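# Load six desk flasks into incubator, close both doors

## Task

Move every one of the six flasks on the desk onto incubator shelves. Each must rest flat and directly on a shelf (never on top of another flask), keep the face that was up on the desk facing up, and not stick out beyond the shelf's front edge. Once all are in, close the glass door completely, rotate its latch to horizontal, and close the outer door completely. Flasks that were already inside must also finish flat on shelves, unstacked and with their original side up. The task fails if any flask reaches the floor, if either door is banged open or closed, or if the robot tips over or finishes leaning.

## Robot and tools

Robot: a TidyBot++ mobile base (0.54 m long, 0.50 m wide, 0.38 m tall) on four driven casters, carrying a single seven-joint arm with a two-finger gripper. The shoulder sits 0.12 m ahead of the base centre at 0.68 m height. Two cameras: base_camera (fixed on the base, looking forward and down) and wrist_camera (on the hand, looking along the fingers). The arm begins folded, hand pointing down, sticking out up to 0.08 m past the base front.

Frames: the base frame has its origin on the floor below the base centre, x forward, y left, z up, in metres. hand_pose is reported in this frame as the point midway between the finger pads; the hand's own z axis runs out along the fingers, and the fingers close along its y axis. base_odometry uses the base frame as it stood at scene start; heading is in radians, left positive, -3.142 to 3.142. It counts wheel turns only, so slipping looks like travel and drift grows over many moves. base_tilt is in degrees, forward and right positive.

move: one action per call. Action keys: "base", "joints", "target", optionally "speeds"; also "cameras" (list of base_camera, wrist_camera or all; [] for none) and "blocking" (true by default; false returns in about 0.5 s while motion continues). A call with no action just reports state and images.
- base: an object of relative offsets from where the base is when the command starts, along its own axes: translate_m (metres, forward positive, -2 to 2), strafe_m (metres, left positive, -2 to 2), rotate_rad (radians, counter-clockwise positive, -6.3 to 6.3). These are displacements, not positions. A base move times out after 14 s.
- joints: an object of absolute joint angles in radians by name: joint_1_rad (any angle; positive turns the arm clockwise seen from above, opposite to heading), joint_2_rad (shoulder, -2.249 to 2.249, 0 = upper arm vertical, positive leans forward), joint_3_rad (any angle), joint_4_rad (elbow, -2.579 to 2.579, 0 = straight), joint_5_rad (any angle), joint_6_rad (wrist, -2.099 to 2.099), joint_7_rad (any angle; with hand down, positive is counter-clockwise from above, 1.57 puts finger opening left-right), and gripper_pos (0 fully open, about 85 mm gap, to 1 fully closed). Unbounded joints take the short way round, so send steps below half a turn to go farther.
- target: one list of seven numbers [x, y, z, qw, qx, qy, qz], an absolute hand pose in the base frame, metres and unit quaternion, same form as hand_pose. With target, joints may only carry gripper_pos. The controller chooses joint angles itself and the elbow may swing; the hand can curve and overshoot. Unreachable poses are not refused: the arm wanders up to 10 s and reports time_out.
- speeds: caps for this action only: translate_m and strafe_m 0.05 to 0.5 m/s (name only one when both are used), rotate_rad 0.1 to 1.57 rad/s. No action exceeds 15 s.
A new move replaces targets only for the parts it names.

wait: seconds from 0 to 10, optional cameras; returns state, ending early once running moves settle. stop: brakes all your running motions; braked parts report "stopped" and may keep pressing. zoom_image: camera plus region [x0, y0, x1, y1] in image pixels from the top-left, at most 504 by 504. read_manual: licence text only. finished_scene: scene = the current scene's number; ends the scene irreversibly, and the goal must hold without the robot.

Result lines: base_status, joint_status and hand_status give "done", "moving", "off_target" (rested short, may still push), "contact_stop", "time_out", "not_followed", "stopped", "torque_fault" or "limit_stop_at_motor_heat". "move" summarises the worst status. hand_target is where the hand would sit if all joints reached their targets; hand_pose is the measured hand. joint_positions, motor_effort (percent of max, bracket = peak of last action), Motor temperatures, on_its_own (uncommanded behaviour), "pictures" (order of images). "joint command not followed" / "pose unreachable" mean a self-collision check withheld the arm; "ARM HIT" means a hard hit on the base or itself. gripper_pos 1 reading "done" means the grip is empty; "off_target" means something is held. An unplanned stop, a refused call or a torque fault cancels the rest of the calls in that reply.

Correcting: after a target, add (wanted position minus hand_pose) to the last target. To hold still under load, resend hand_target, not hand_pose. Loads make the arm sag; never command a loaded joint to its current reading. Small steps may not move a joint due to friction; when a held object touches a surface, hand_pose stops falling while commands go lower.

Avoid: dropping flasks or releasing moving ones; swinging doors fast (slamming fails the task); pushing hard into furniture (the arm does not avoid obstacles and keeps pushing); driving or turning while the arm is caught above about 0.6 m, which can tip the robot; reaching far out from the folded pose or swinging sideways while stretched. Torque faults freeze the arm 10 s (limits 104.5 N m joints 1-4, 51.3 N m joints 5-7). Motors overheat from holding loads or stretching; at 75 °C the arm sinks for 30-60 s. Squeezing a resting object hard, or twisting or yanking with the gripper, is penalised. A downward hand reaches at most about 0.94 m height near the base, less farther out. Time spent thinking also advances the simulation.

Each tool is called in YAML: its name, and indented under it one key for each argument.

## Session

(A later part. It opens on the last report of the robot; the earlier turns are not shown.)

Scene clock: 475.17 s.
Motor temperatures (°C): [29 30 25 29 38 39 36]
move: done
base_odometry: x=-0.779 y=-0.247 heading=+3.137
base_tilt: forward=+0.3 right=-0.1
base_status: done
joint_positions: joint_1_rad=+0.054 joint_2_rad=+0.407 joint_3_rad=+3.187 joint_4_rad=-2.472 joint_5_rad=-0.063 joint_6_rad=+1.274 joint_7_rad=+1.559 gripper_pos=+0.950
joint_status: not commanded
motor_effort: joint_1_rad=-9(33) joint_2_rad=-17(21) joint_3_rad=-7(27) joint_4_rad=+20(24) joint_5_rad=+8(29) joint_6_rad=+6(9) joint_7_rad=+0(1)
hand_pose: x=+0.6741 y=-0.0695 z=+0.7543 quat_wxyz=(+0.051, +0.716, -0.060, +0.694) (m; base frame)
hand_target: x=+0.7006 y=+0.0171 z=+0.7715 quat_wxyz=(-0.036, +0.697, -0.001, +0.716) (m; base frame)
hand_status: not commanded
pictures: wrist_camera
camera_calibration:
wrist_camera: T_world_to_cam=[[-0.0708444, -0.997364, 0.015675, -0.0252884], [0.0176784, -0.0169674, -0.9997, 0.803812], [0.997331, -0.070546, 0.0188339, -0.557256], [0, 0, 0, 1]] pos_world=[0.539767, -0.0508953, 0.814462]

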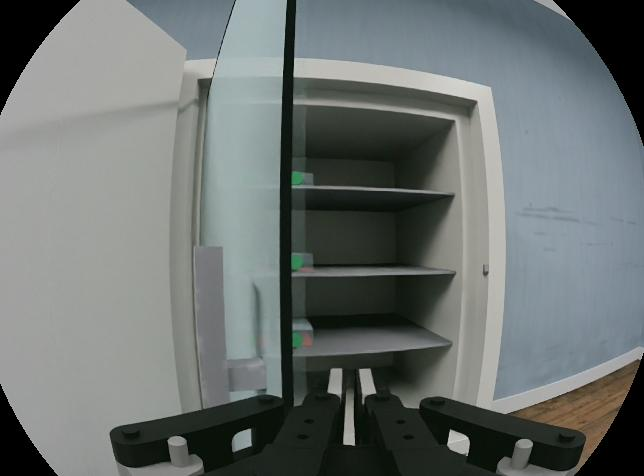

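move:
  base: {"strafe_m": -0.10, "translate_m": 0.0}
  speeds: {"strafe_m": 0.2}
  cameras: []

move:
  base: {"translate_m": 0.20}
  speeds: {"translate_m": 0.2}
  cameras: ["wrist_camera"]

Scene clock: 479.63 s.
Motor temperatures (°C): [29 30 25 29 38 39 36]
move: done
base_odometry: x=-0.778 y=-0.147 heading=+3.137
base_tilt: forward=+0.2 right=-0.1
base_status: done
joint_positions: joint_1_rad=+0.015 joint_2_rad=+0.426 joint_3_rad=+3.158 joint_4_rad=-2.416 joint_5_rad=-0.025 joint_6_rad=+1.274 joint_7_rad=+1.559 gripper_pos=+0.950
joint_status: not commanded
motor_effort: joint_1_rad=+0(9) joint_2_rad=-24(25) joint_3_rad=+0(7) joint_4_rad=+11(20) joint_5_rad=+0(8) joint_6_rad=+8(9) joint_7_rad=+0(1)
hand_pose: x=+0.6966 y=-0.0231 z=+0.7655 quat_wxyz=(+0.015, +0.706, -0.024, +0.708) (m; base frame)
hand_target: x=+0.7006 y=+0.0171 z=+0.7715 quat_wxyz=(-0.036, +0.697, -0.001, +0.716) (m; base frame)
hand_status: not commanded
pictures: none
No camera images: "cameras" was empty.

Scene clock: 481.43 s.
Motor temperatures (°C): [29 30 25 29 38 39 36]
move: done
base_odometry: x=-0.978 y=-0.145 heading=+3.137
base_tilt: forward=+0.3 right=+0.0
base_status: done
joint_positions: joint_1_rad=+0.196 joint_2_rad=+0.409 joint_3_rad=+3.291 joint_4_rad=-2.465 joint_5_rad=-0.108 joint_6_rad=+1.290 joint_7_rad=+1.559 gripper_pos=+0.951
joint_status: not commanded
motor_effort: joint_1_rad=-36(39) joint_2_rad=-20(26) joint_3_rad=-29(32) joint_4_rad=+18(26) joint_5_rad=+30(33) joint_6_rad=+9(10) joint_7_rad=+0(1)
hand_pose: x=+0.6408 y=-0.2084 z=+0.7631 quat_wxyz=(+0.159, +0.693, -0.148, +0.687) (m; base frame)
hand_target: x=+0.7006 y=+0.0171 z=+0.7715 quat_wxyz=(-0.036, +0.697, -0.001, +0.716) (m; base frame)
hand_status: not commanded
pictures: wrist_camera
camera_calibration:
wrist_camera: T_world_to_cam=[[-0.344939, -0.937476, 0.0464283, -0.00160227], [0.0254976, -0.0588046, -0.997944, 0.795911], [0.938279, -0.343046, 0.0441874, -0.572258], [0, 0, 0, 1]] pos_world=[0.516091, -0.15101, 0.819636]

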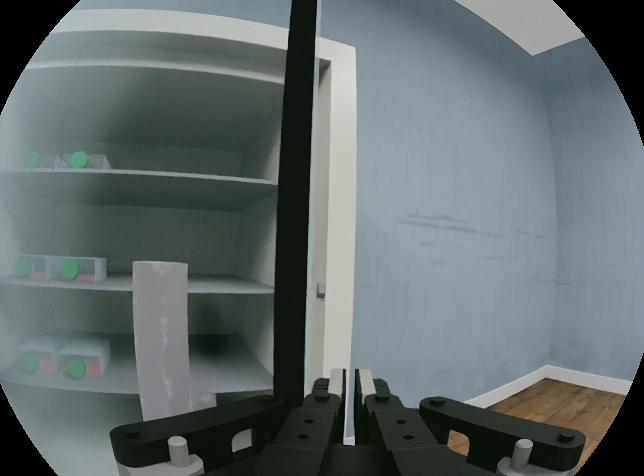

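move:
  base: {"translate_m": -0.19}
  speeds: {"translate_m": 0.1}
  cameras: ["wrist_camera"]

Scene clock: 488.07 s.
Motor temperatures (°C): [29 30 25 29 38 39 36]
move: done
base_odometry: x=-0.787 y=-0.146 heading=+3.137
base_tilt: forward=+0.2 right=-0.1
base_status: done
joint_positions: joint_1_rad=+0.012 joint_2_rad=+0.428 joint_3_rad=+3.155 joint_4_rad=-2.421 joint_5_rad=-0.022 joint_6_rad=+1.290 joint_7_rad=+1.559 gripper_pos=+0.950
joint_status: not commanded
motor_effort: joint_1_rad=+0(36) joint_2_rad=-25(25) joint_3_rad=-1(29) joint_4_rad=+11(18) joint_5_rad=+0(31) joint_6_rad=+8(10) joint_7_rad=+0(1)
hand_pose: x=+0.6954 y=-0.0184 z=+0.7677 quat_wxyz=(+0.011, +0.702, -0.020, +0.712) (m; base frame)
hand_target: x=+0.7006 y=+0.0171 z=+0.7715 quat_wxyz=(-0.036, +0.697, -0.001, +0.716) (m; base frame)
hand_status: not commanded
pictures: wrist_camera
camera_calibration:
wrist_camera: T_world_to_cam=[[0.0402461, -0.999043, 0.01711, -0.0513008], [0.0651753, -0.0144626, -0.997769, 0.783295], [0.997062, 0.0412715, 0.0645308, -0.608016], [0, 0, 0, 1]] pos_world=[0.557243, -0.0148295, 0.821661]

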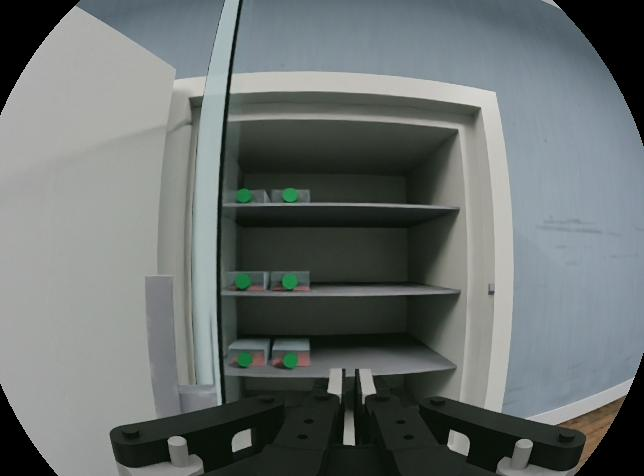

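move:
  base: {"translate_m": 0.17}
  speeds: {"translate_m": 0.3}
  cameras: ["wrist_camera"]

Scene clock: 491.53 s.
Motor temperatures (°C): [29 30 25 29 38 39 36]
move: done
base_odometry: x=-0.958 y=-0.145 heading=+3.137
base_tilt: forward=+0.3 right=-0.2
base_status: done
joint_positions: joint_1_rad=+0.006 joint_2_rad=+0.437 joint_3_rad=+3.149 joint_4_rad=-2.408 joint_5_rad=-0.013 joint_6_rad=+1.290 joint_7_rad=+1.559 gripper_pos=+0.950
joint_status: not commanded
motor_effort: joint_1_rad=+0(8) joint_2_rad=-25(29) joint_3_rad=+0(7) joint_4_rad=+11(18) joint_5_rad=+0(6) joint_6_rad=+9(10) joint_7_rad=+0(0)
hand_pose: x=+0.7001 y=-0.0095 z=+0.7673 quat_wxyz=(+0.004, +0.701, -0.013, +0.713) (m; base frame)
hand_target: x=+0.7006 y=+0.0171 z=+0.7715 quat_wxyz=(-0.036, +0.697, -0.001, +0.716) (m; base frame)
hand_status: not commanded
pictures: wrist_camera
camera_calibration:
wrist_camera: T_world_to_cam=[[0.0599287, -0.998052, 0.0173205, -0.0565938], [0.0684534, -0.0132018, -0.997567, 0.780295], [0.995853, 0.0609685, 0.0675289, -0.61433], [0, 0, 0, 1]] pos_world=[0.56176, -0.00872756, 0.820861]

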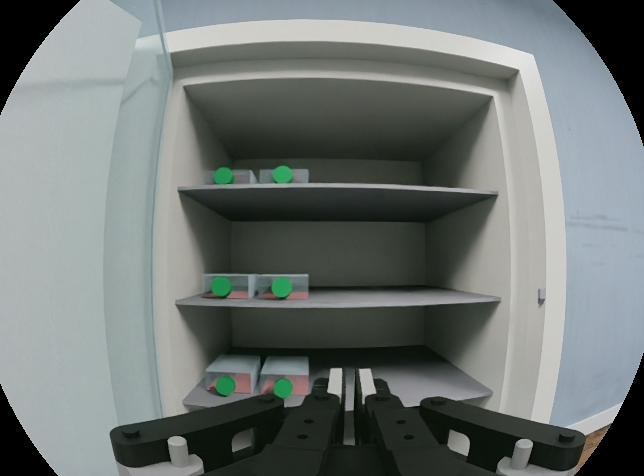

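move:
  base: {"strafe_m": 0.12}
  speeds: {"strafe_m": 0.08}
  cameras: ["wrist_camera"]

Scene clock: 496.23 s.
Motor temperatures (°C): [29 30 25 29 38 39 36]
move: done
base_odometry: x=-0.958 y=-0.265 heading=+3.136
base_tilt: forward=+0.2 right=-0.1
base_status: done
joint_positions: joint_1_rad=+0.005 joint_2_rad=+0.437 joint_3_rad=+3.149 joint_4_rad=-2.408 joint_5_rad=-0.013 joint_6_rad=+1.290 joint_7_rad=+1.559 gripper_pos=+0.950
joint_status: not commanded
motor_effort: joint_1_rad=+0(3) joint_2_rad=-25(26) joint_3_rad=-1(3) joint_4_rad=+11(12) joint_5_rad=+0(2) joint_6_rad=+9(9) joint_7_rad=+0(1)
hand_pose: x=+0.7001 y=-0.0087 z=+0.7673 quat_wxyz=(+0.004, +0.701, -0.013, +0.713) (m; base frame)
hand_target: x=+0.7006 y=+0.0171 z=+0.7715 quat_wxyz=(-0.036, +0.697, -0.001, +0.716) (m; base frame)
hand_status: not commanded
pictures: wrist_camera
camera_calibration:
wrist_camera: T_world_to_cam=[[0.0612334, -0.997973, 0.0173122, -0.0567207], [0.0684719, -0.0131039, -0.997567, 0.780292], [0.995772, 0.0622698, 0.0675307, -0.614319], [0, 0, 0, 1]] pos_world=[0.561767, -0.00812734, 0.820861]

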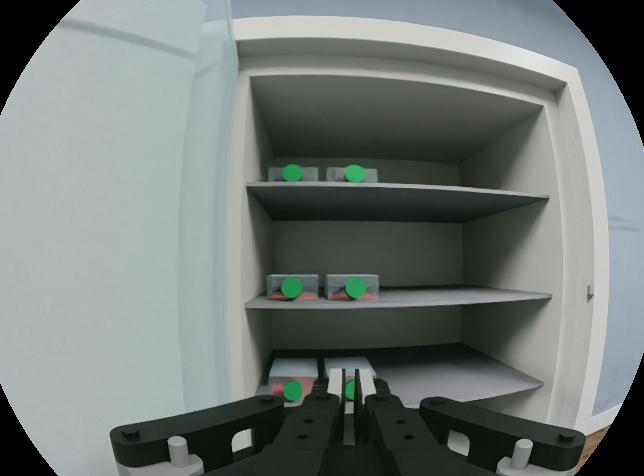

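move:
  base: {"strafe_m": 0.09}
  speeds: {"strafe_m": 0.06}
  cameras: ["wrist_camera"]

Scene clock: 500.60 s.
Motor temperatures (°C): [29 30 25 29 38 39 36]
move: done
base_odometry: x=-0.959 y=-0.355 heading=+3.136
base_tilt: forward=+0.3 right=-0.1
base_status: done
joint_positions: joint_1_rad=+0.004 joint_2_rad=+0.437 joint_3_rad=+3.149 joint_4_rad=-2.408 joint_5_rad=-0.013 joint_6_rad=+1.290 joint_7_rad=+1.559 gripper_pos=+0.950
joint_status: not commanded
motor_effort: joint_1_rad=+0(3) joint_2_rad=-25(27) joint_3_rad=-1(4) joint_4_rad=+11(12) joint_5_rad=+0(2) joint_6_rad=+8(9) joint_7_rad=+0(1)
hand_pose: x=+0.7001 y=-0.0081 z=+0.7673 quat_wxyz=(+0.003, +0.701, -0.012, +0.713) (m; base frame)
hand_target: x=+0.7006 y=+0.0171 z=+0.7715 quat_wxyz=(-0.036, +0.697, -0.001, +0.716) (m; base frame)
hand_status: not commanded
pictures: wrist_camera
camera_calibration:
wrist_camera: T_world_to_cam=[[0.0623394, -0.997905, 0.01729, -0.0568244], [0.0684876, -0.0130057, -0.997567, 0.780291], [0.995702, 0.0633718, 0.0675333, -0.614312], [0, 0, 0, 1]] pos_world=[0.561774, -0.00762714, 0.820861]

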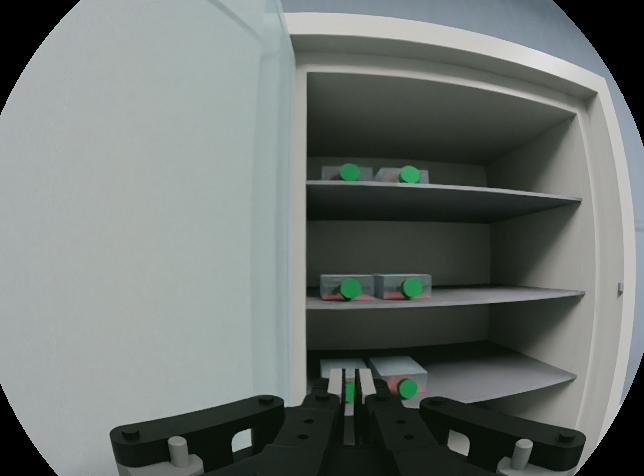

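move:
  base: {"strafe_m": 0.07}
  speeds: {"strafe_m": 0.06}
  cameras: ["wrist_camera"]

Scene clock: 508.87 s.
Motor temperatures (°C): [29 30 25 29 38 39 36]
move: time_out
base_odometry: x=-0.960 y=-0.423 heading=+3.139
base_tilt: forward=+0.2 right=-0.1
base_status: strafe_m time_out (by the wheels' count: +0.067 of +0.070)
joint_positions: joint_1_rad=-0.001 joint_2_rad=+0.440 joint_3_rad=+3.145 joint_4_rad=-2.408 joint_5_rad=-0.012 joint_6_rad=+1.290 joint_7_rad=+1.559 gripper_pos=+0.950
joint_status: not commanded
motor_effort: joint_1_rad=+0(6) joint_2_rad=-26(32) joint_3_rad=+0(5) joint_4_rad=+11(13) joint_5_rad=+1(4) joint_6_rad=+9(10) joint_7_rad=+0(1)
hand_pose: x=+0.7005 y=-0.0034 z=+0.7655 quat_wxyz=(+0.000, +0.702, -0.010, +0.712) (m; base frame)
hand_target: x=+0.7006 y=+0.0171 z=+0.7715 quat_wxyz=(-0.036, +0.697, -0.001, +0.716) (m; base frame)
hand_status: not commanded
pictures: wrist_camera
camera_calibration:
wrist_camera: T_world_to_cam=[[0.0713725, -0.99732, 0.0161004, -0.0575344], [0.0655254, -0.0114187, -0.997786, 0.780752], [0.995295, 0.0722694, 0.0645348, -0.612157], [0, 0, 0, 1]] pos_world=[0.562224, -0.00422481, 0.819455]

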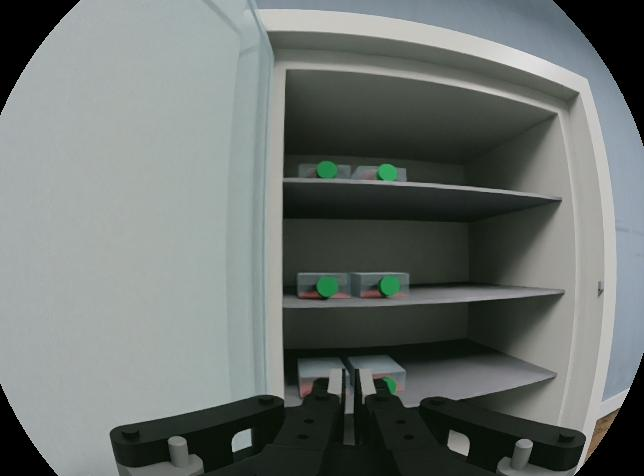

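move:
  base: {"strafe_m": -0.12}
  speeds: {"strafe_m": 0.1}
  cameras: []

move:
  base: {"translate_m": -0.55}
  cameras: ["wrist_camera", "base_camera"]

Scene clock: 513.70 s.
Motor temperatures (°C): [29 30 25 29 38 39 36]
move: done
base_odometry: x=-0.960 y=-0.303 heading=+3.138
base_tilt: forward=+0.3 right=-0.2
base_status: done
joint_positions: joint_1_rad=-0.001 joint_2_rad=+0.440 joint_3_rad=+3.145 joint_4_rad=-2.408 joint_5_rad=-0.012 joint_6_rad=+1.290 joint_7_rad=+1.559 gripper_pos=+0.950
joint_status: not commanded
motor_effort: joint_1_rad=+0(4) joint_2_rad=-25(27) joint_3_rad=+0(2) joint_4_rad=+10(12) joint_5_rad=+0(1) joint_6_rad=+9(9) joint_7_rad=+0(0)
hand_pose: x=+0.7005 y=-0.0032 z=+0.7655 quat_wxyz=(+0.000, +0.702, -0.010, +0.712) (m; base frame)
hand_target: x=+0.7006 y=+0.0171 z=+0.7715 quat_wxyz=(-0.036, +0.697, -0.001, +0.716) (m; base frame)
hand_status: not commanded
pictures: none
No camera images: "cameras" was empty.

Scene clock: 516.20 s.
Motor temperatures (°C): [29 30 25 29 38 39 36]
move: done
base_odometry: x=-0.410 y=-0.304 heading=+3.139
base_tilt: forward=+0.3 right=-0.1
base_status: done
joint_positions: joint_1_rad=-0.001 joint_2_rad=+0.441 joint_3_rad=+3.145 joint_4_rad=-2.408 joint_5_rad=-0.012 joint_6_rad=+1.290 joint_7_rad=+1.559 gripper_pos=+0.950
joint_status: not commanded
motor_effort: joint_1_rad=+0(1) joint_2_rad=-25(28) joint_3_rad=+0(2) joint_4_rad=+11(13) joint_5_rad=+0(1) joint_6_rad=+9(9) joint_7_rad=+0(1)
hand_pose: x=+0.7005 y=-0.0032 z=+0.7653 quat_wxyz=(+0.000, +0.703, -0.010, +0.712) (m; base frame)
hand_target: x=+0.7006 y=+0.0171 z=+0.7715 quat_wxyz=(-0.036, +0.697, -0.001, +0.716) (m; base frame)
hand_status: not commanded
pictures: base_camera, wrist_camera
camera_calibration:
wrist_camera: T_world_to_cam=[[0.0716812, -0.997299, 0.0160063, -0.0575366], [0.0653225, -0.0113193, -0.9978, 0.780773], [0.995286, 0.0725691, 0.0643347, -0.612089], [0, 0, 0, 1]] pos_world=[0.562326, -0.0041247, 0.819354]

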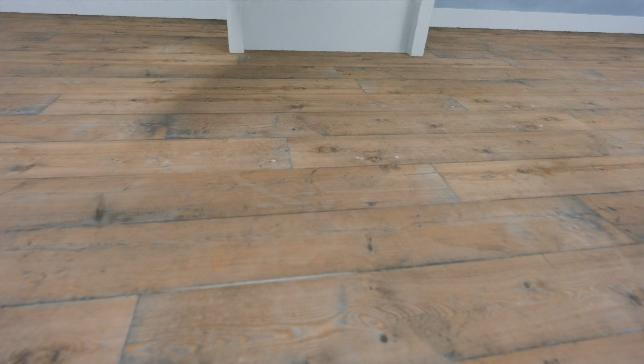

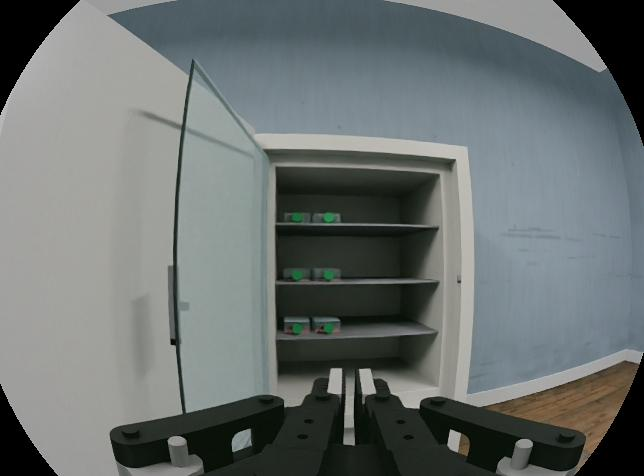

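move:

Scene clock: 538.33 s.
Motor temperatures (°C): [29 30 25 28 38 39 36]
base_odometry: x=-0.410 y=-0.304 heading=+3.139
base_tilt: forward=+0.3 right=-0.2
base_status: done
joint_positions: joint_1_rad=-0.001 joint_2_rad=+0.441 joint_3_rad=+3.145 joint_4_rad=-2.408 joint_5_rad=-0.012 joint_6_rad=+1.290 joint_7_rad=+1.559 gripper_pos=+0.950
joint_status: not commanded
motor_effort: joint_1_rad=+0(1) joint_2_rad=-25(28) joint_3_rad=-1(2) joint_4_rad=+11(13) joint_5_rad=+0(1) joint_6_rad=+8(9) joint_7_rad=+0(1)
hand_pose: x=+0.7005 y=-0.0032 z=+0.7653 quat_wxyz=(+0.000, +0.703, -0.010, +0.712) (m; base frame)
hand_target: x=+0.7006 y=+0.0171 z=+0.7715 quat_wxyz=(-0.036, +0.697, -0.001, +0.716) (m; base frame)
hand_status: not commanded
pictures: base_camera, wrist_camera
camera_calibration:
wrist_camera: T_world_to_cam=[[0.0716812, -0.997299, 0.0160063, -0.0575366], [0.0653225, -0.0113193, -0.9978, 0.780773], [0.995286, 0.0725691, 0.0643347, -0.612089], [0, 0, 0, 1]] pos_world=[0.562326, -0.0041247, 0.819354]

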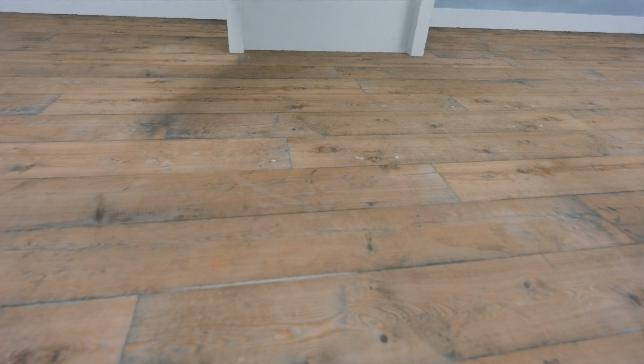

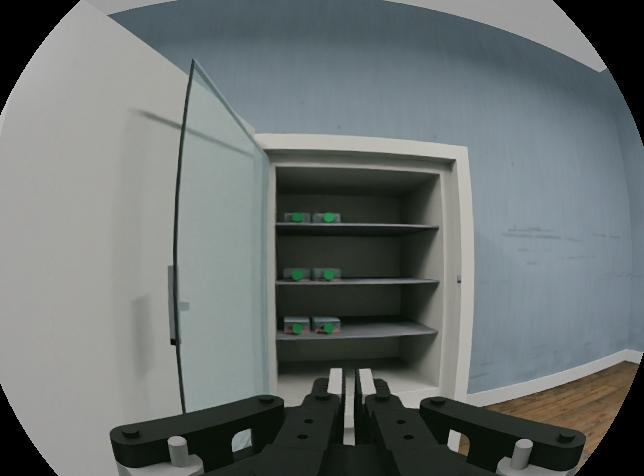

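move:
  base: {"translate_m": -0.54, "strafe_m": 0.88, "rotate_rad": 1.57}
  joints: {"joint_1_rad": 0.0, "joint_2_rad": -0.36, "joint_3_rad": 3.14, "joint_4_rad": -2.0, "joint_5_rad": 0.05, "joint_6_rad": -0.4, "joint_7_rad": 1.62, "gripper_pos": 0.0}

Scene clock: 557.63 s.
Motor temperatures (°C): [29 30 25 28 38 39 36]
move: done
base_odometry: x=+0.128 y=-1.186 heading=-1.574
base_tilt: forward=+0.3 right=-0.2
base_status: done
joint_positions: joint_1_rad=+0.002 joint_2_rad=-0.348 joint_3_rad=+3.144 joint_4_rad=-2.018 joint_5_rad=-0.012 joint_6_rad=-0.345 joint_7_rad=+1.561 gripper_pos=+0.000
joint_status: all done
motor_effort: joint_1_rad=+0(6) joint_2_rad=-8(28) joint_3_rad=+0(5) joint_4_rad=+22(23) joint_5_rad=+1(3) joint_6_rad=+8(10) joint_7_rad=+0(1)
hand_pose: x=+0.5694 y=+0.0002 z=+0.9123 quat_wxyz=(-0.006, +0.846, -0.010, +0.534) (m; base frame)
hand_target: x=+0.5620 y=-0.0039 z=+0.9132 quat_wxyz=(+0.033, +0.851, +0.036, +0.523) (m; base frame)
hand_status: not commanded
pictures: base_camera, wrist_camera
camera_calibration:
wrist_camera: T_world_to_cam=[[0.0789923, -0.996364, -0.0319189, -0.00745588], [-0.381607, -0.000642936, -0.924324, 1.12346], [0.920943, 0.085195, -0.380271, -0.0433234], [0, 0, 0, 1]] pos_world=[0.469207, -0.00301553, 1.02173]

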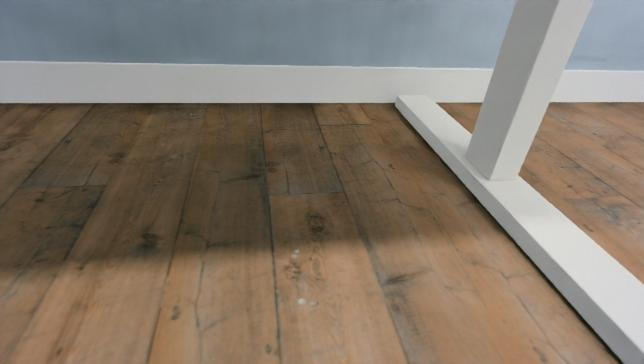

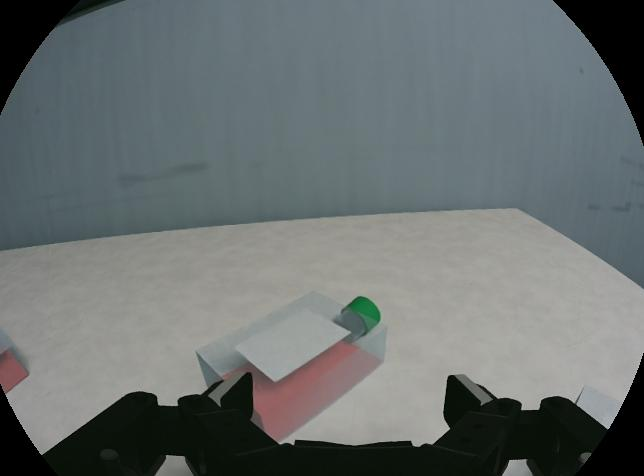

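move:
  base: {"translate_m": -0.4, "strafe_m": 0.2, "rotate_rad": 0.21}

zoom_image:
  camera: "wrist_camera"
  region: [0, 150, 504, 400]

Scene clock: 584.73 s.
Motor temperatures (°C): [29 30 25 29 38 39 36]
move: done
base_odometry: x=+0.329 y=-0.787 heading=-1.364
base_tilt: forward=+0.2 right=-0.2
base_status: done
joint_positions: joint_1_rad=+0.002 joint_2_rad=-0.355 joint_3_rad=+3.143 joint_4_rad=-2.018 joint_5_rad=-0.012 joint_6_rad=-0.348 joint_7_rad=+1.561 gripper_pos=+0.000
joint_status: not commanded
motor_effort: joint_1_rad=+1(1) joint_2_rad=-8(12) joint_3_rad=+0(3) joint_4_rad=+22(23) joint_5_rad=+1(1) joint_6_rad=+8(8) joint_7_rad=+0(1)
hand_pose: x=+0.5675 y=+0.0007 z=+0.9149 quat_wxyz=(-0.007, +0.844, -0.010, +0.536) (m; base frame)
hand_target: x=+0.5620 y=-0.0039 z=+0.9132 quat_wxyz=(+0.033, +0.851, +0.036, +0.523) (m; base frame)
hand_status: not commanded
pictures: base_camera, wrist_camera
camera_calibration:
wrist_camera: T_world_to_cam=[[0.0799626, -0.996304, -0.0313658, -0.00782055], [-0.37745, -0.00114044, -0.926029, 1.12429], [0.922571, 0.0858868, -0.376146, -0.0453365], [0, 0, 0, 1]] pos_world=[0.466814, -0.00261565, 1.02383]

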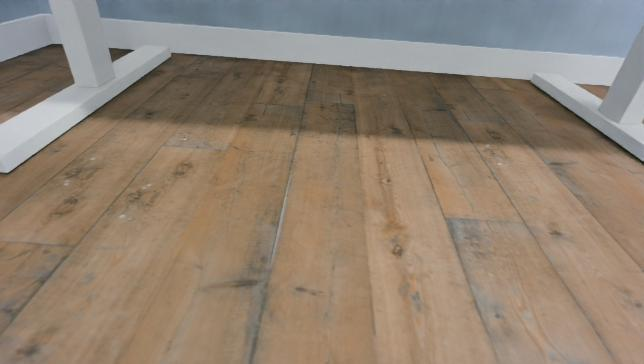

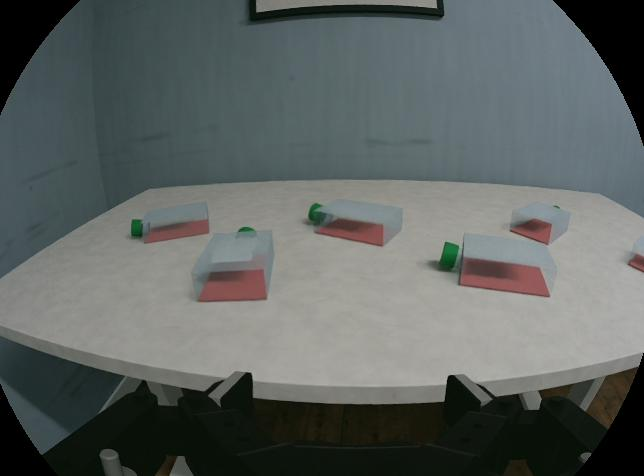

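Scaled by 1.000.

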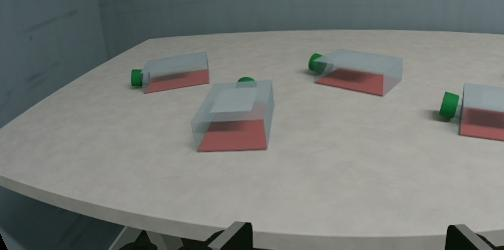

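move:
  base: {"translate_m": 0.195, "strafe_m": 0.671, "rotate_rad": -0.026}
  joints: {"joint_1_rad": 0.0, "joint_2_rad": 0.34, "joint_3_rad": 3.14, "joint_4_rad": -1.335, "joint_5_rad": 1.26, "joint_6_rad": -0.96, "joint_7_rad": -0.03, "gripper_pos": 0.0}

Scene clock: 627.67 s.
Motor temperatures (°C): [29 30 25 29 38 39 36]
move: time_out
base_odometry: x=+1.015 y=-0.839 heading=-1.391
base_tilt: forward=+0.2 right=-0.1
base_status: strafe_m time_out (by the wheels' count: +0.660 of +0.671); the others done
joint_positions: joint_1_rad=-0.002 joint_2_rad=+0.341 joint_3_rad=+3.140 joint_4_rad=-1.354 joint_5_rad=+1.177 joint_6_rad=-0.908 joint_7_rad=+0.032 gripper_pos=+0.000
joint_status: all done
motor_effort: joint_1_rad=+0(11) joint_2_rad=-31(34) joint_3_rad=+2(6) joint_4_rad=+20(23) joint_5_rad=+7(8) joint_6_rad=+1(9) joint_7_rad=+0(1)
hand_pose: x=+0.7509 y=-0.2229 z=+0.9218 quat_wxyz=(+0.213, +0.725, -0.404, +0.516) (m; base frame)
hand_target: x=+0.7418 y=-0.2409 z=+0.9492 quat_wxyz=(+0.238, +0.693, -0.417, +0.537) (m; base frame)
hand_status: not commanded
pictures: base_camera, wrist_camera
camera_calibration:
wrist_camera: T_world_to_cam=[[-0.748708, -0.653196, -0.113014, 0.528971], [-0.13063, 0.31252, -0.940886, 1.09797], [0.649902, -0.689686, -0.319313, -0.213325], [0, 0, 0, 1]] pos_world=[0.678112, -0.144743, 1.02473]

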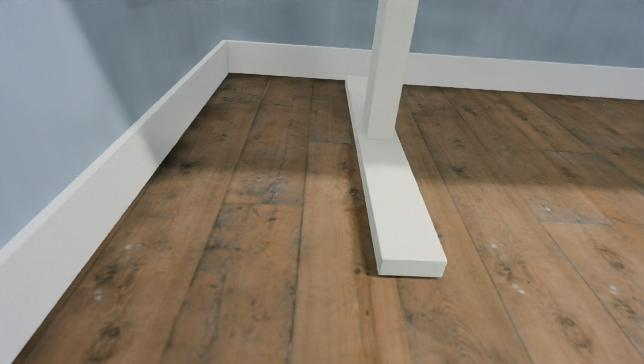

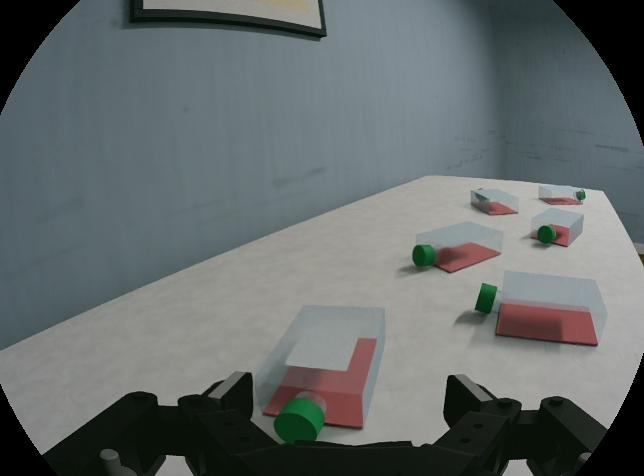

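move:
  base: {"translate_m": 0.0, "strafe_m": -0.015}
  joints: {"joint_2_rad": 0.42, "joint_4_rad": -1.315, "joint_5_rad": 1.29, "joint_6_rad": -0.97, "joint_7_rad": -0.04}
  cameras: ["wrist_camera"]

Scene clock: 644.47 s.
Motor temperatures (°C): [29 30 25 29 38 39 36]
move: done
base_odometry: x=+1.000 y=-0.841 heading=-1.391
base_tilt: forward=+0.3 right=-0.1
base_status: done
joint_positions: joint_1_rad=+0.003 joint_2_rad=+0.420 joint_3_rad=+3.140 joint_4_rad=-1.332 joint_5_rad=+1.207 joint_6_rad=-0.917 joint_7_rad=+0.022 gripper_pos=+0.000
joint_status: all done
motor_effort: joint_1_rad=+0(3) joint_2_rad=-33(36) joint_3_rad=+2(2) joint_4_rad=+20(21) joint_5_rad=+7(8) joint_6_rad=+1(2) joint_7_rad=+0(1)
hand_pose: x=+0.7696 y=-0.2312 z=+0.8881 quat_wxyz=(+0.237, +0.733, -0.396, +0.500) (m; base frame)
hand_target: x=+0.7630 y=-0.2448 z=+0.9151 quat_wxyz=(+0.261, +0.703, -0.407, +0.522) (m; base frame)
hand_status: not commanded
pictures: wrist_camera
camera_calibration:
wrist_camera: T_world_to_cam=[[-0.762062, -0.645132, -0.0553674, 0.494618], [-0.177091, 0.289908, -0.940528, 1.10151], [0.622816, -0.706936, -0.335175, -0.210999], [0, 0, 0, 1]] pos_world=[0.703412, -0.149407, 0.992668]

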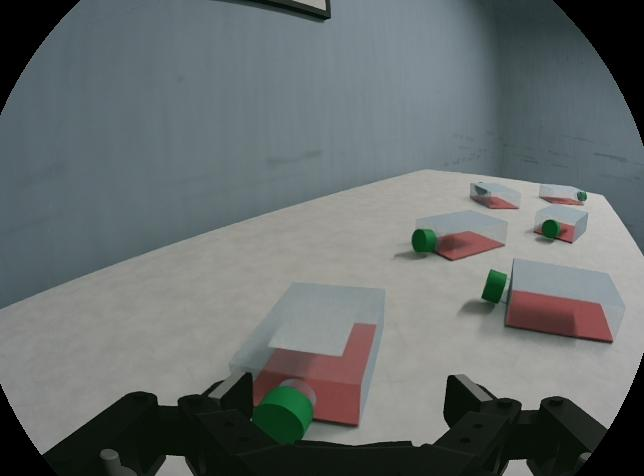

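move:
  base: {"translate_m": 0.087}
  speeds: {"translate_m": 0.15}
  joints: {"joint_1_rad": -0.025, "joint_2_rad": 0.38, "joint_4_rad": -1.315, "joint_5_rad": 1.27, "joint_6_rad": -1.145, "joint_7_rad": -0.12}
  cameras: ["wrist_camera"]

Scene clock: 674.47 s.
Motor temperatures (°C): [29 30 25 29 38 39 36]
move: done
base_odometry: x=+1.016 y=-0.927 heading=-1.391
base_tilt: forward=+0.3 right=-0.1
base_status: done
joint_positions: joint_1_rad=-0.010 joint_2_rad=+0.397 joint_3_rad=+3.140 joint_4_rad=-1.330 joint_5_rad=+1.207 joint_6_rad=-1.102 joint_7_rad=-0.063 gripper_pos=+0.000
joint_status: all done
motor_effort: joint_1_rad=+0(1) joint_2_rad=-32(35) joint_3_rad=+2(2) joint_4_rad=+19(21) joint_5_rad=+8(8) joint_6_rad=+0(1) joint_7_rad=+0(1)
hand_pose: x=+0.7187 y=-0.2514 z=+0.9012 quat_wxyz=(+0.273, +0.687, -0.470, +0.483) (m; base frame)
hand_target: x=+0.7111 y=-0.2542 z=+0.9338 quat_wxyz=(+0.281, +0.655, -0.480, +0.511) (m; base frame)
hand_status: not commanded
pictures: wrist_camera
camera_calibration:
wrist_camera: T_world_to_cam=[[-0.8679, -0.489555, -0.0841702, 0.584724], [-0.0928882, 0.326404, -0.940655, 1.05947], [0.487976, -0.808577, -0.32876, -0.123543], [0, 0, 0, 1]] pos_world=[0.66618, -0.159455, 1.0052]

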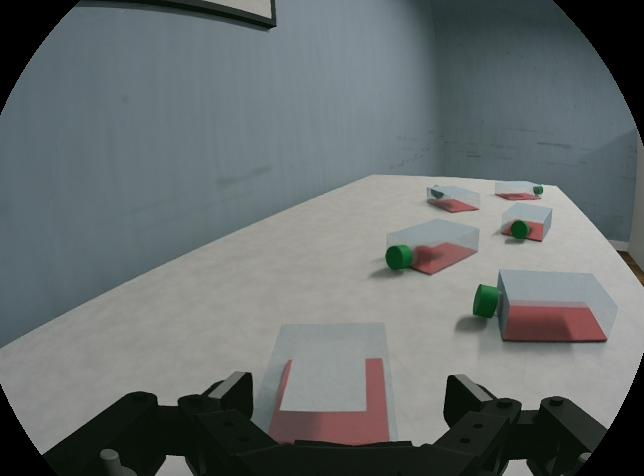

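move:
  base: {"translate_m": 0.01}
  speeds: {"translate_m": 0.1}
  joints: {"joint_1_rad": -0.03, "joint_2_rad": 0.43, "joint_7_rad": -0.12}
  cameras: ["wrist_camera"]

Scene clock: 679.67 s.
Motor temperatures (°C): [29 30 25 29 38 39 36]
move: done
base_odometry: x=+1.018 y=-0.937 heading=-1.390
base_tilt: forward=+0.3 right=-0.1
base_status: done
joint_positions: joint_1_rad=-0.014 joint_2_rad=+0.434 joint_3_rad=+3.140 joint_4_rad=-1.326 joint_5_rad=+1.207 joint_6_rad=-1.102 joint_7_rad=-0.063 gripper_pos=+0.000
joint_status: all done
motor_effort: joint_1_rad=+0(2) joint_2_rad=-33(36) joint_3_rad=+2(2) joint_4_rad=+19(20) joint_5_rad=+8(8) joint_6_rad=+0(1) joint_7_rad=+0(1)
hand_pose: x=+0.7278 y=-0.2495 z=+0.8805 quat_wxyz=(+0.280, +0.695, -0.464, +0.472) (m; base frame)
hand_target: x=+0.7242 y=-0.2509 z=+0.9043 quat_wxyz=(+0.292, +0.669, -0.471, +0.496) (m; base frame)
hand_status: not commanded
pictures: wrist_camera
camera_calibration:
wrist_camera: T_world_to_cam=[[-0.868707, -0.49229, -0.0547668, 0.56577], [-0.125472, 0.325665, -0.937123, 1.06064], [0.479171, -0.807213, -0.344675, -0.112462], [0, 0, 0, 1]] pos_world=[0.678457, -0.157672, 0.986176]

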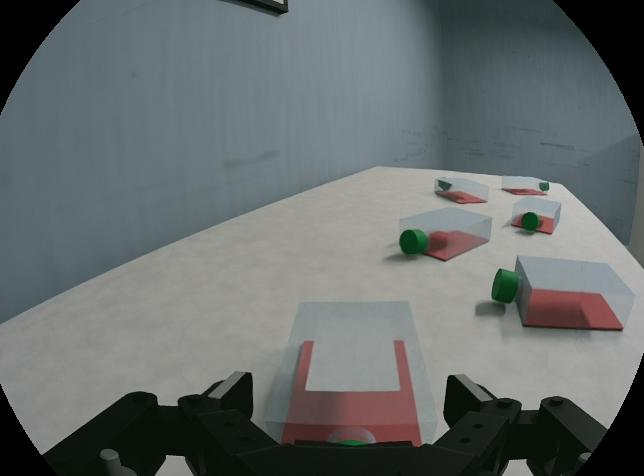

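move:
  joints: {"joint_2_rad": 0.486}
  cameras: ["wrist_camera"]

Scene clock: 682.27 s.
Motor temperatures (°C): [29 30 25 29 38 39 36]
move: done
base_odometry: x=+1.018 y=-0.937 heading=-1.390
base_tilt: forward=+0.2 right=-0.1
base_status: not commanded
joint_positions: joint_1_rad=-0.014 joint_2_rad=+0.484 joint_3_rad=+3.140 joint_4_rad=-1.326 joint_5_rad=+1.207 joint_6_rad=-1.102 joint_7_rad=-0.063 gripper_pos=+0.000
joint_status: all done
motor_effort: joint_1_rad=+0(0) joint_2_rad=-34(36) joint_3_rad=+1(2) joint_4_rad=+19(20) joint_5_rad=+8(8) joint_6_rad=-1(1) joint_7_rad=+0(0)
hand_pose: x=+0.7370 y=-0.2493 z=+0.8498 quat_wxyz=(+0.292, +0.707, -0.456, +0.454) (m; base frame)
hand_target: x=+0.7357 y=-0.2505 z=+0.8705 quat_wxyz=(+0.306, +0.682, -0.462, +0.477) (m; base frame)
hand_status: not commanded
pictures: wrist_camera
camera_calibration:
wrist_camera: T_world_to_cam=[[-0.870337, -0.49234, -0.0107007, 0.535882], [-0.172435, 0.325033, -0.929849, 1.06124], [0.46128, -0.807437, -0.367785, -0.0945834], [0, 0, 0, 1]] pos_world=[0.693023, -0.157473, 0.957742]

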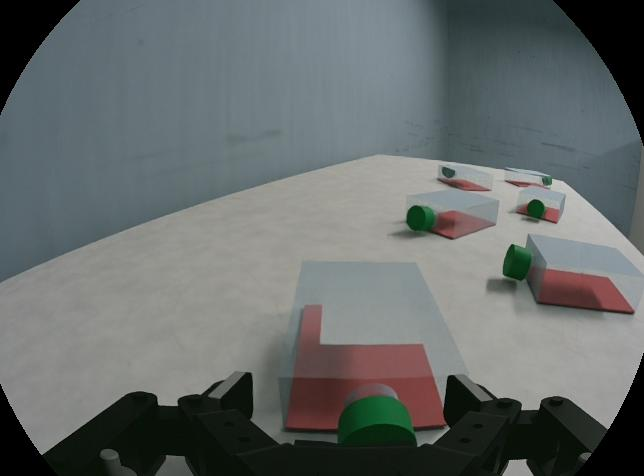

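move:
  base: {"translate_m": -0.012, "strafe_m": -0.005}
  speeds: {"translate_m": 0.1}
  cameras: ["wrist_camera"]

Scene clock: 686.60 s.
Motor temperatures (°C): [29 30 25 29 38 39 36]
move: done
base_odometry: x=+1.011 y=-0.926 heading=-1.390
base_tilt: forward=+0.3 right=-0.1
base_status: done
joint_positions: joint_1_rad=-0.017 joint_2_rad=+0.486 joint_3_rad=+3.140 joint_4_rad=-1.326 joint_5_rad=+1.207 joint_6_rad=-1.103 joint_7_rad=-0.063 gripper_pos=+0.000
joint_status: not commanded
motor_effort: joint_1_rad=+0(3) joint_2_rad=-34(37) joint_3_rad=+2(3) joint_4_rad=+19(20) joint_5_rad=+8(8) joint_6_rad=-1(1) joint_7_rad=+0(0)
hand_pose: x=+0.7381 y=-0.2474 z=+0.8483 quat_wxyz=(+0.292, +0.708, -0.455, +0.454) (m; base frame)
hand_target: x=+0.7357 y=-0.2505 z=+0.8705 quat_wxyz=(+0.306, +0.682, -0.462, +0.477) (m; base frame)
hand_status: not commanded
pictures: wrist_camera
camera_calibration:
wrist_camera: T_world_to_cam=[[-0.868998, -0.494744, -0.00838356, 0.534238], [-0.175745, 0.324439, -0.929437, 1.06134], [0.462553, -0.806206, -0.368886, -0.0937203], [0, 0, 0, 1]] pos_world=[0.694128, -0.155587, 0.956356]

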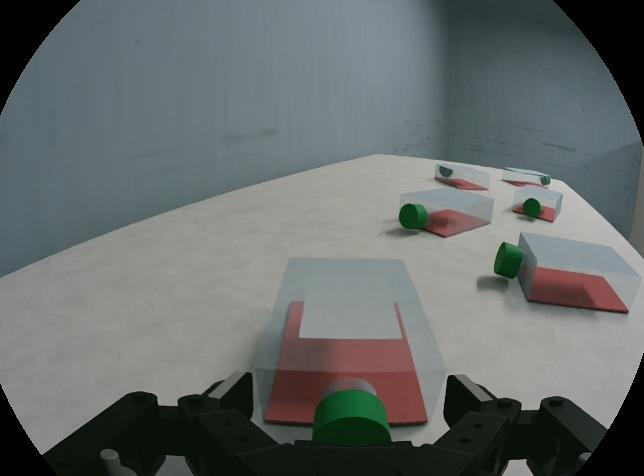

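move:
  joints: {"gripper_pos": 0.84}
  cameras: ["wrist_camera"]

Scene clock: 688.67 s.
Motor temperatures (°C): [29 30 25 29 38 39 36]
move: done
base_odometry: x=+1.011 y=-0.926 heading=-1.390
base_tilt: forward=+0.2 right=-0.2
base_status: not commanded
joint_positions: joint_1_rad=-0.017 joint_2_rad=+0.486 joint_3_rad=+3.140 joint_4_rad=-1.326 joint_5_rad=+1.208 joint_6_rad=-1.103 joint_7_rad=-0.063 gripper_pos=+0.840
joint_status: all done
motor_effort: joint_1_rad=+0(1) joint_2_rad=-35(36) joint_3_rad=+2(2) joint_4_rad=+18(20) joint_5_rad=+8(8) joint_6_rad=-1(1) joint_7_rad=+0(0)
hand_pose: x=+0.7383 y=-0.2474 z=+0.8489 quat_wxyz=(+0.292, +0.708, -0.455, +0.455) (m; base frame)
hand_target: x=+0.7357 y=-0.2505 z=+0.8705 quat_wxyz=(+0.306, +0.682, -0.462, +0.477) (m; base frame)
hand_status: not commanded
pictures: wrist_camera
camera_calibration:
wrist_camera: T_world_to_cam=[[-0.868816, -0.495063, -0.0084984, 0.534348], [-0.175117, 0.323287, -0.929957, 1.06163], [0.463134, -0.806473, -0.367571, -0.0953714], [0, 0, 0, 1]] pos_world=[0.694329, -0.15559, 0.956755]

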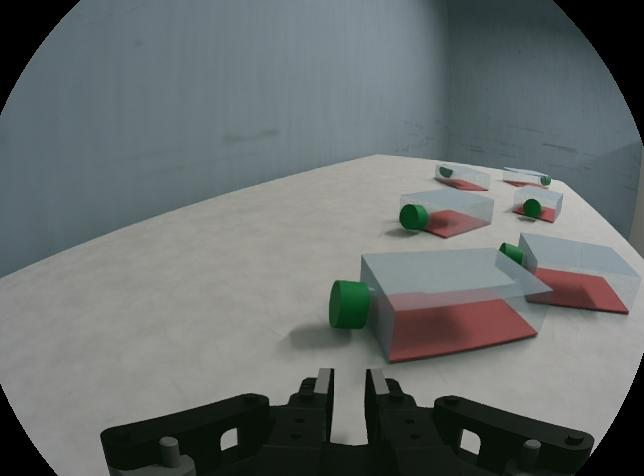

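move:
  joints: {"joint_2_rad": 0.34}
  cameras: []

move:
  base: {"strafe_m": -0.338, "translate_m": 0.0}
  joints: {"joint_1_rad": 0.0, "joint_2_rad": 0.42, "joint_3_rad": 3.14, "joint_4_rad": -0.6, "joint_5_rad": -0.06, "joint_6_rad": -2.02, "joint_7_rad": 2.24, "gripper_pos": 0.0}
  cameras: ["wrist_camera"]

Scene clock: 763.50 s.
Motor temperatures (°C): [29 31 24 29 38 39 36]
move: done
base_odometry: x=+1.011 y=-0.926 heading=-1.390
base_tilt: forward=+0.3 right=-0.1
base_status: not commanded
joint_positions: joint_1_rad=-0.017 joint_2_rad=+0.350 joint_3_rad=+3.140 joint_4_rad=-1.325 joint_5_rad=+1.208 joint_6_rad=-1.103 joint_7_rad=-0.063 gripper_pos=+0.840
joint_status: all done
motor_effort: joint_1_rad=+0(0) joint_2_rad=-31(37) joint_3_rad=+1(3) joint_4_rad=+19(20) joint_5_rad=+8(9) joint_6_rad=+0(1) joint_7_rad=+0(0)
hand_pose: x=+0.7101 y=-0.2479 z=+0.9313 quat_wxyz=(+0.260, +0.675, -0.474, +0.501) (m; base frame)
hand_target: x=+0.7018 y=-0.2516 z=+0.9570 quat_wxyz=(+0.270, +0.646, -0.484, +0.524) (m; base frame)
hand_status: not commanded
pictures: none
No camera images: "cameras" was empty.

Scene clock: 766.50 s.
Motor temperatures (°C): [29 31 24 29 38 39 36]
move: done
base_odometry: x=+0.678 y=-0.987 heading=-1.390
base_tilt: forward=+0.2 right=-0.1
base_status: done
joint_positions: joint_1_rad=-0.013 joint_2_rad=+0.407 joint_3_rad=+3.140 joint_4_rad=-0.619 joint_5_rad=+0.025 joint_6_rad=-1.963 joint_7_rad=+2.175 gripper_pos=+0.000
joint_status: all done
motor_effort: joint_1_rad=+0(4) joint_2_rad=-29(32) joint_3_rad=+0(3) joint_4_rad=+15(21) joint_5_rad=+1(9) joint_6_rad=+1(3) joint_7_rad=+0(1)
hand_pose: x=+0.6018 y=+0.0009 z=+0.9236 quat_wxyz=(+0.032, +0.951, +0.298, +0.070) (m; base frame)
hand_target: x=+0.5897 y=+0.0187 z=+0.9213 quat_wxyz=(-0.009, +0.938, +0.342, +0.057) (m; base frame)
hand_status: not commanded
pictures: wrist_camera
camera_calibration:
wrist_camera: T_world_to_cam=[[0.596886, -0.802013, 0.0224078, -0.371054], [-0.789246, -0.591949, -0.163363, 0.689283], [0.144284, 0.079824, -0.986311, 0.958155], [0, 0, 0, 1]] pos_world=[0.627245, 0.0339465, 1.06596]

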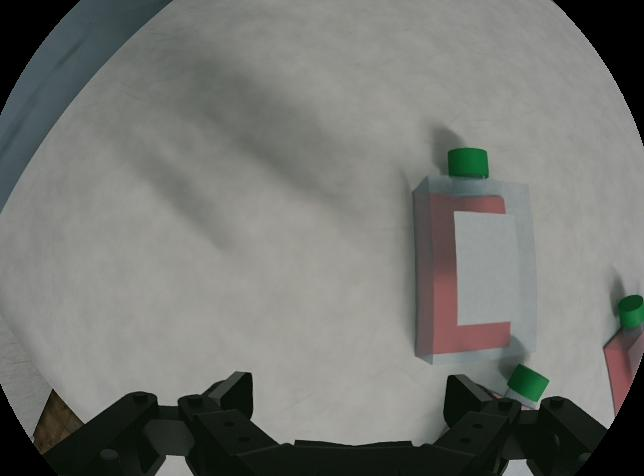

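move:
  base: {"translate_m": 0.119}
  speeds: {"translate_m": 0.2}
  joints: {"joint_2_rad": 0.28, "joint_4_rad": -0.896, "joint_6_rad": -1.51, "joint_7_rad": 2.27}
  cameras: ["wrist_camera"]

Scene clock: 790.23 s.
Motor temperatures (°C): [29 31 24 29 38 39 36]
move: done
base_odometry: x=+0.699 y=-1.104 heading=-1.390
base_tilt: forward=+0.3 right=-0.2
base_status: done
joint_positions: joint_1_rad=-0.012 joint_2_rad=+0.306 joint_3_rad=+3.140 joint_4_rad=-0.885 joint_5_rad=+0.021 joint_6_rad=-1.568 joint_7_rad=+2.208 gripper_pos=+0.000
joint_status: all done
motor_effort: joint_1_rad=+0(1) joint_2_rad=-28(32) joint_3_rad=-1(2) joint_4_rad=+18(19) joint_5_rad=+1(1) joint_6_rad=+3(3) joint_7_rad=+0(1)
hand_pose: x=+0.6539 y=+0.0020 z=+0.9107 quat_wxyz=(+0.068, +0.931, +0.312, +0.178) (m; base frame)
hand_target: x=+0.6622 y=+0.0207 z=+0.9281 quat_wxyz=(+0.049, +0.913, +0.339, +0.222) (m; base frame)
hand_status: not commanded
pictures: wrist_camera
camera_calibration:
wrist_camera: T_world_to_cam=[[0.607354, -0.776898, 0.165982, -0.538625], [-0.707706, -0.624035, -0.331259, 0.828646], [0.360933, 0.0837248, -0.928826, 0.743817], [0, 0, 0, 1]] pos_world=[0.645106, 0.0363716, 1.05477]

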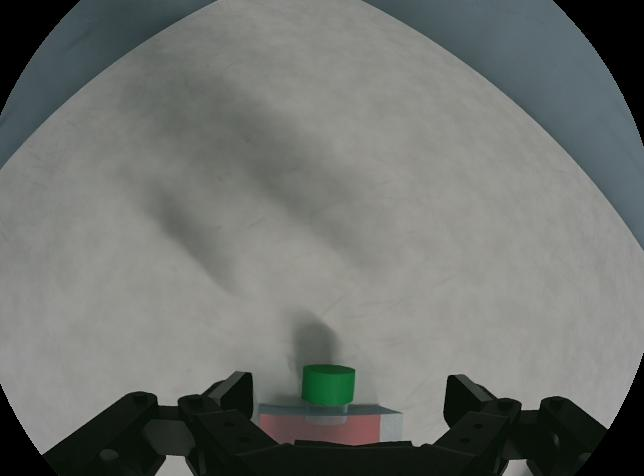

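move:
  base: {"translate_m": -0.006}
  speeds: {"translate_m": 0.1}
  joints: {"joint_1_rad": 0.015, "joint_2_rad": 0.375}
  cameras: ["wrist_camera"]

Scene clock: 805.90 s.
Motor temperatures (°C): [29 31 24 29 38 39 36]
move: done
base_odometry: x=+0.698 y=-1.098 heading=-1.390
base_tilt: forward=+0.3 right=-0.1
base_status: done
joint_positions: joint_1_rad=-0.003 joint_2_rad=+0.376 joint_3_rad=+3.140 joint_4_rad=-0.891 joint_5_rad=+0.021 joint_6_rad=-1.563 joint_7_rad=+2.208 gripper_pos=+0.000
joint_status: all done
motor_effort: joint_1_rad=+0(2) joint_2_rad=-30(33) joint_3_rad=+0(2) joint_4_rad=+18(20) joint_5_rad=+1(1) joint_6_rad=+2(4) joint_7_rad=+0(0)
hand_pose: x=+0.6690 y=-0.0030 z=+0.8709 quat_wxyz=(+0.058, +0.938, +0.310, +0.144) (m; base frame)
hand_target: x=+0.6833 y=+0.0122 z=+0.8755 quat_wxyz=(+0.034, +0.925, +0.334, +0.178) (m; base frame)
hand_status: not commanded
pictures: wrist_camera
camera_calibration:
wrist_camera: T_world_to_cam=[[0.610656, -0.782298, 0.122919, -0.509765], [-0.734999, -0.617685, -0.279717, 0.796362], [0.294747, 0.0804656, -0.952181, 0.766394], [0, 0, 0, 1]] pos_world=[0.670724, 0.031445, 1.01516]

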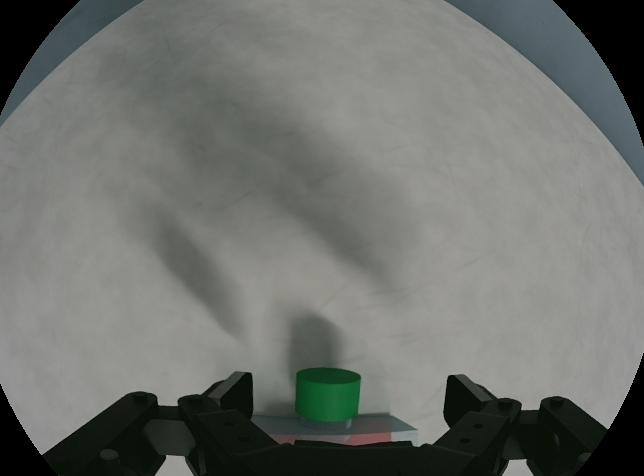

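move:
  base: {"translate_m": -0.007}
  speeds: {"translate_m": 0.1}
  joints: {"joint_1_rad": 0.018, "joint_2_rad": 0.41}
  cameras: ["wrist_camera"]

move:
  joints: {"gripper_pos": 0.8}
  cameras: ["wrist_camera"]

Scene clock: 820.70 s.
Motor temperatures (°C): [29 31 24 29 38 39 36]
move: done
base_odometry: x=+0.697 y=-1.091 heading=-1.390
base_tilt: forward=+0.3 right=-0.2
base_status: done
joint_positions: joint_1_rad=-0.001 joint_2_rad=+0.402 joint_3_rad=+3.140 joint_4_rad=-0.891 joint_5_rad=+0.021 joint_6_rad=-1.562 joint_7_rad=+2.208 gripper_pos=+0.000
joint_status: all done
motor_effort: joint_1_rad=+0(1) joint_2_rad=-31(32) joint_3_rad=-1(1) joint_4_rad=+18(19) joint_5_rad=+1(1) joint_6_rad=+3(3) joint_7_rad=+0(1)
hand_pose: x=+0.6740 y=-0.0041 z=+0.8572 quat_wxyz=(+0.054, +0.940, +0.310, +0.133) (m; base frame)
hand_target: x=+0.6898 y=+0.0104 z=+0.8556 quat_wxyz=(+0.029, +0.928, +0.333, +0.162) (m; base frame)
hand_status: not commanded
pictures: wrist_camera
camera_calibration:
wrist_camera: T_world_to_cam=[[0.611902, -0.783444, 0.108585, -0.500451], [-0.742538, -0.616308, -0.2623, 0.785706], [0.272419, 0.0798735, -0.958858, 0.772751], [0, 0, 0, 1]] pos_world=[0.679132, 0.0304393, 1.00139]

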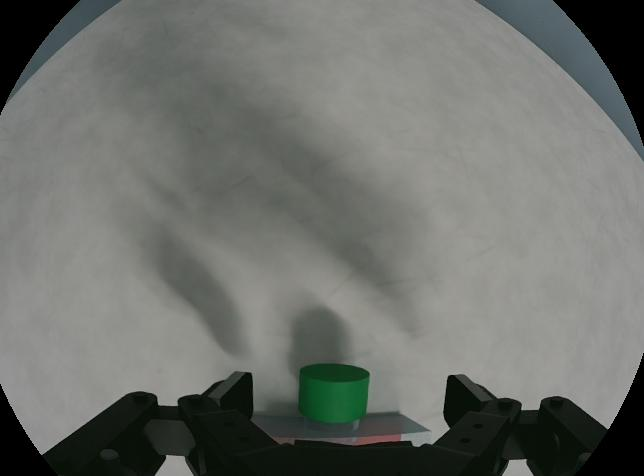

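Scene clock: 821.70 s.
Motor temperatures (°C): [29 31 24 29 38 39 36]
move: off_target
base_odometry: x=+0.697 y=-1.091 heading=-1.390
base_tilt: forward=+0.3 right=-0.1
base_status: not commanded
joint_positions: joint_1_rad=+0.000 joint_2_rad=+0.400 joint_3_rad=+3.140 joint_4_rad=-0.890 joint_5_rad=+0.020 joint_6_rad=-1.561 joint_7_rad=+2.208 gripper_pos=+0.703
joint_status: gripper_pos off_target (ended at +0.703, target +0.800)
motor_effort: joint_1_rad=+0(1) joint_2_rad=-28(32) joint_3_rad=-1(2) joint_4_rad=+17(18) joint_5_rad=+1(1) joint_6_rad=+3(3) joint_7_rad=+0(0)
hand_pose: x=+0.6741 y=-0.0039 z=+0.8580 quat_wxyz=(+0.054, +0.940, +0.310, +0.134) (m; base frame)
hand_target: x=+0.6898 y=+0.0104 z=+0.8556 quat_wxyz=(+0.029, +0.928, +0.333, +0.162) (m; base frame)
hand_status: not commanded
pictures: wrist_camera
camera_calibration:
wrist_camera: T_world_to_cam=[[0.611714, -0.783496, 0.109269, -0.500982], [-0.74184, -0.616111, -0.264728, 0.787746], [0.274735, 0.080878, -0.958112, 0.771322], [0, 0, 0, 1]] pos_world=[0.67893, 0.0304389, 1.00229]

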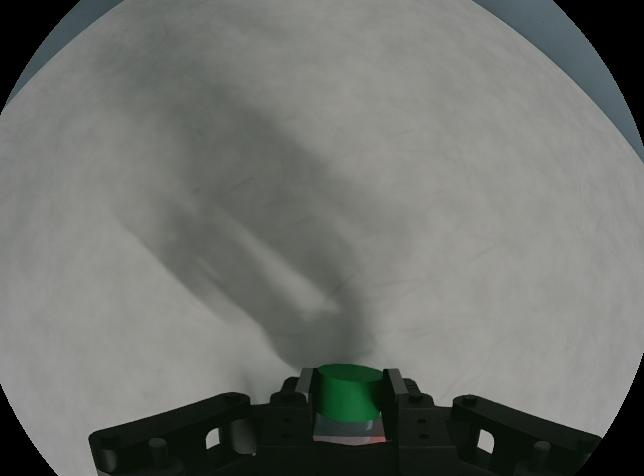

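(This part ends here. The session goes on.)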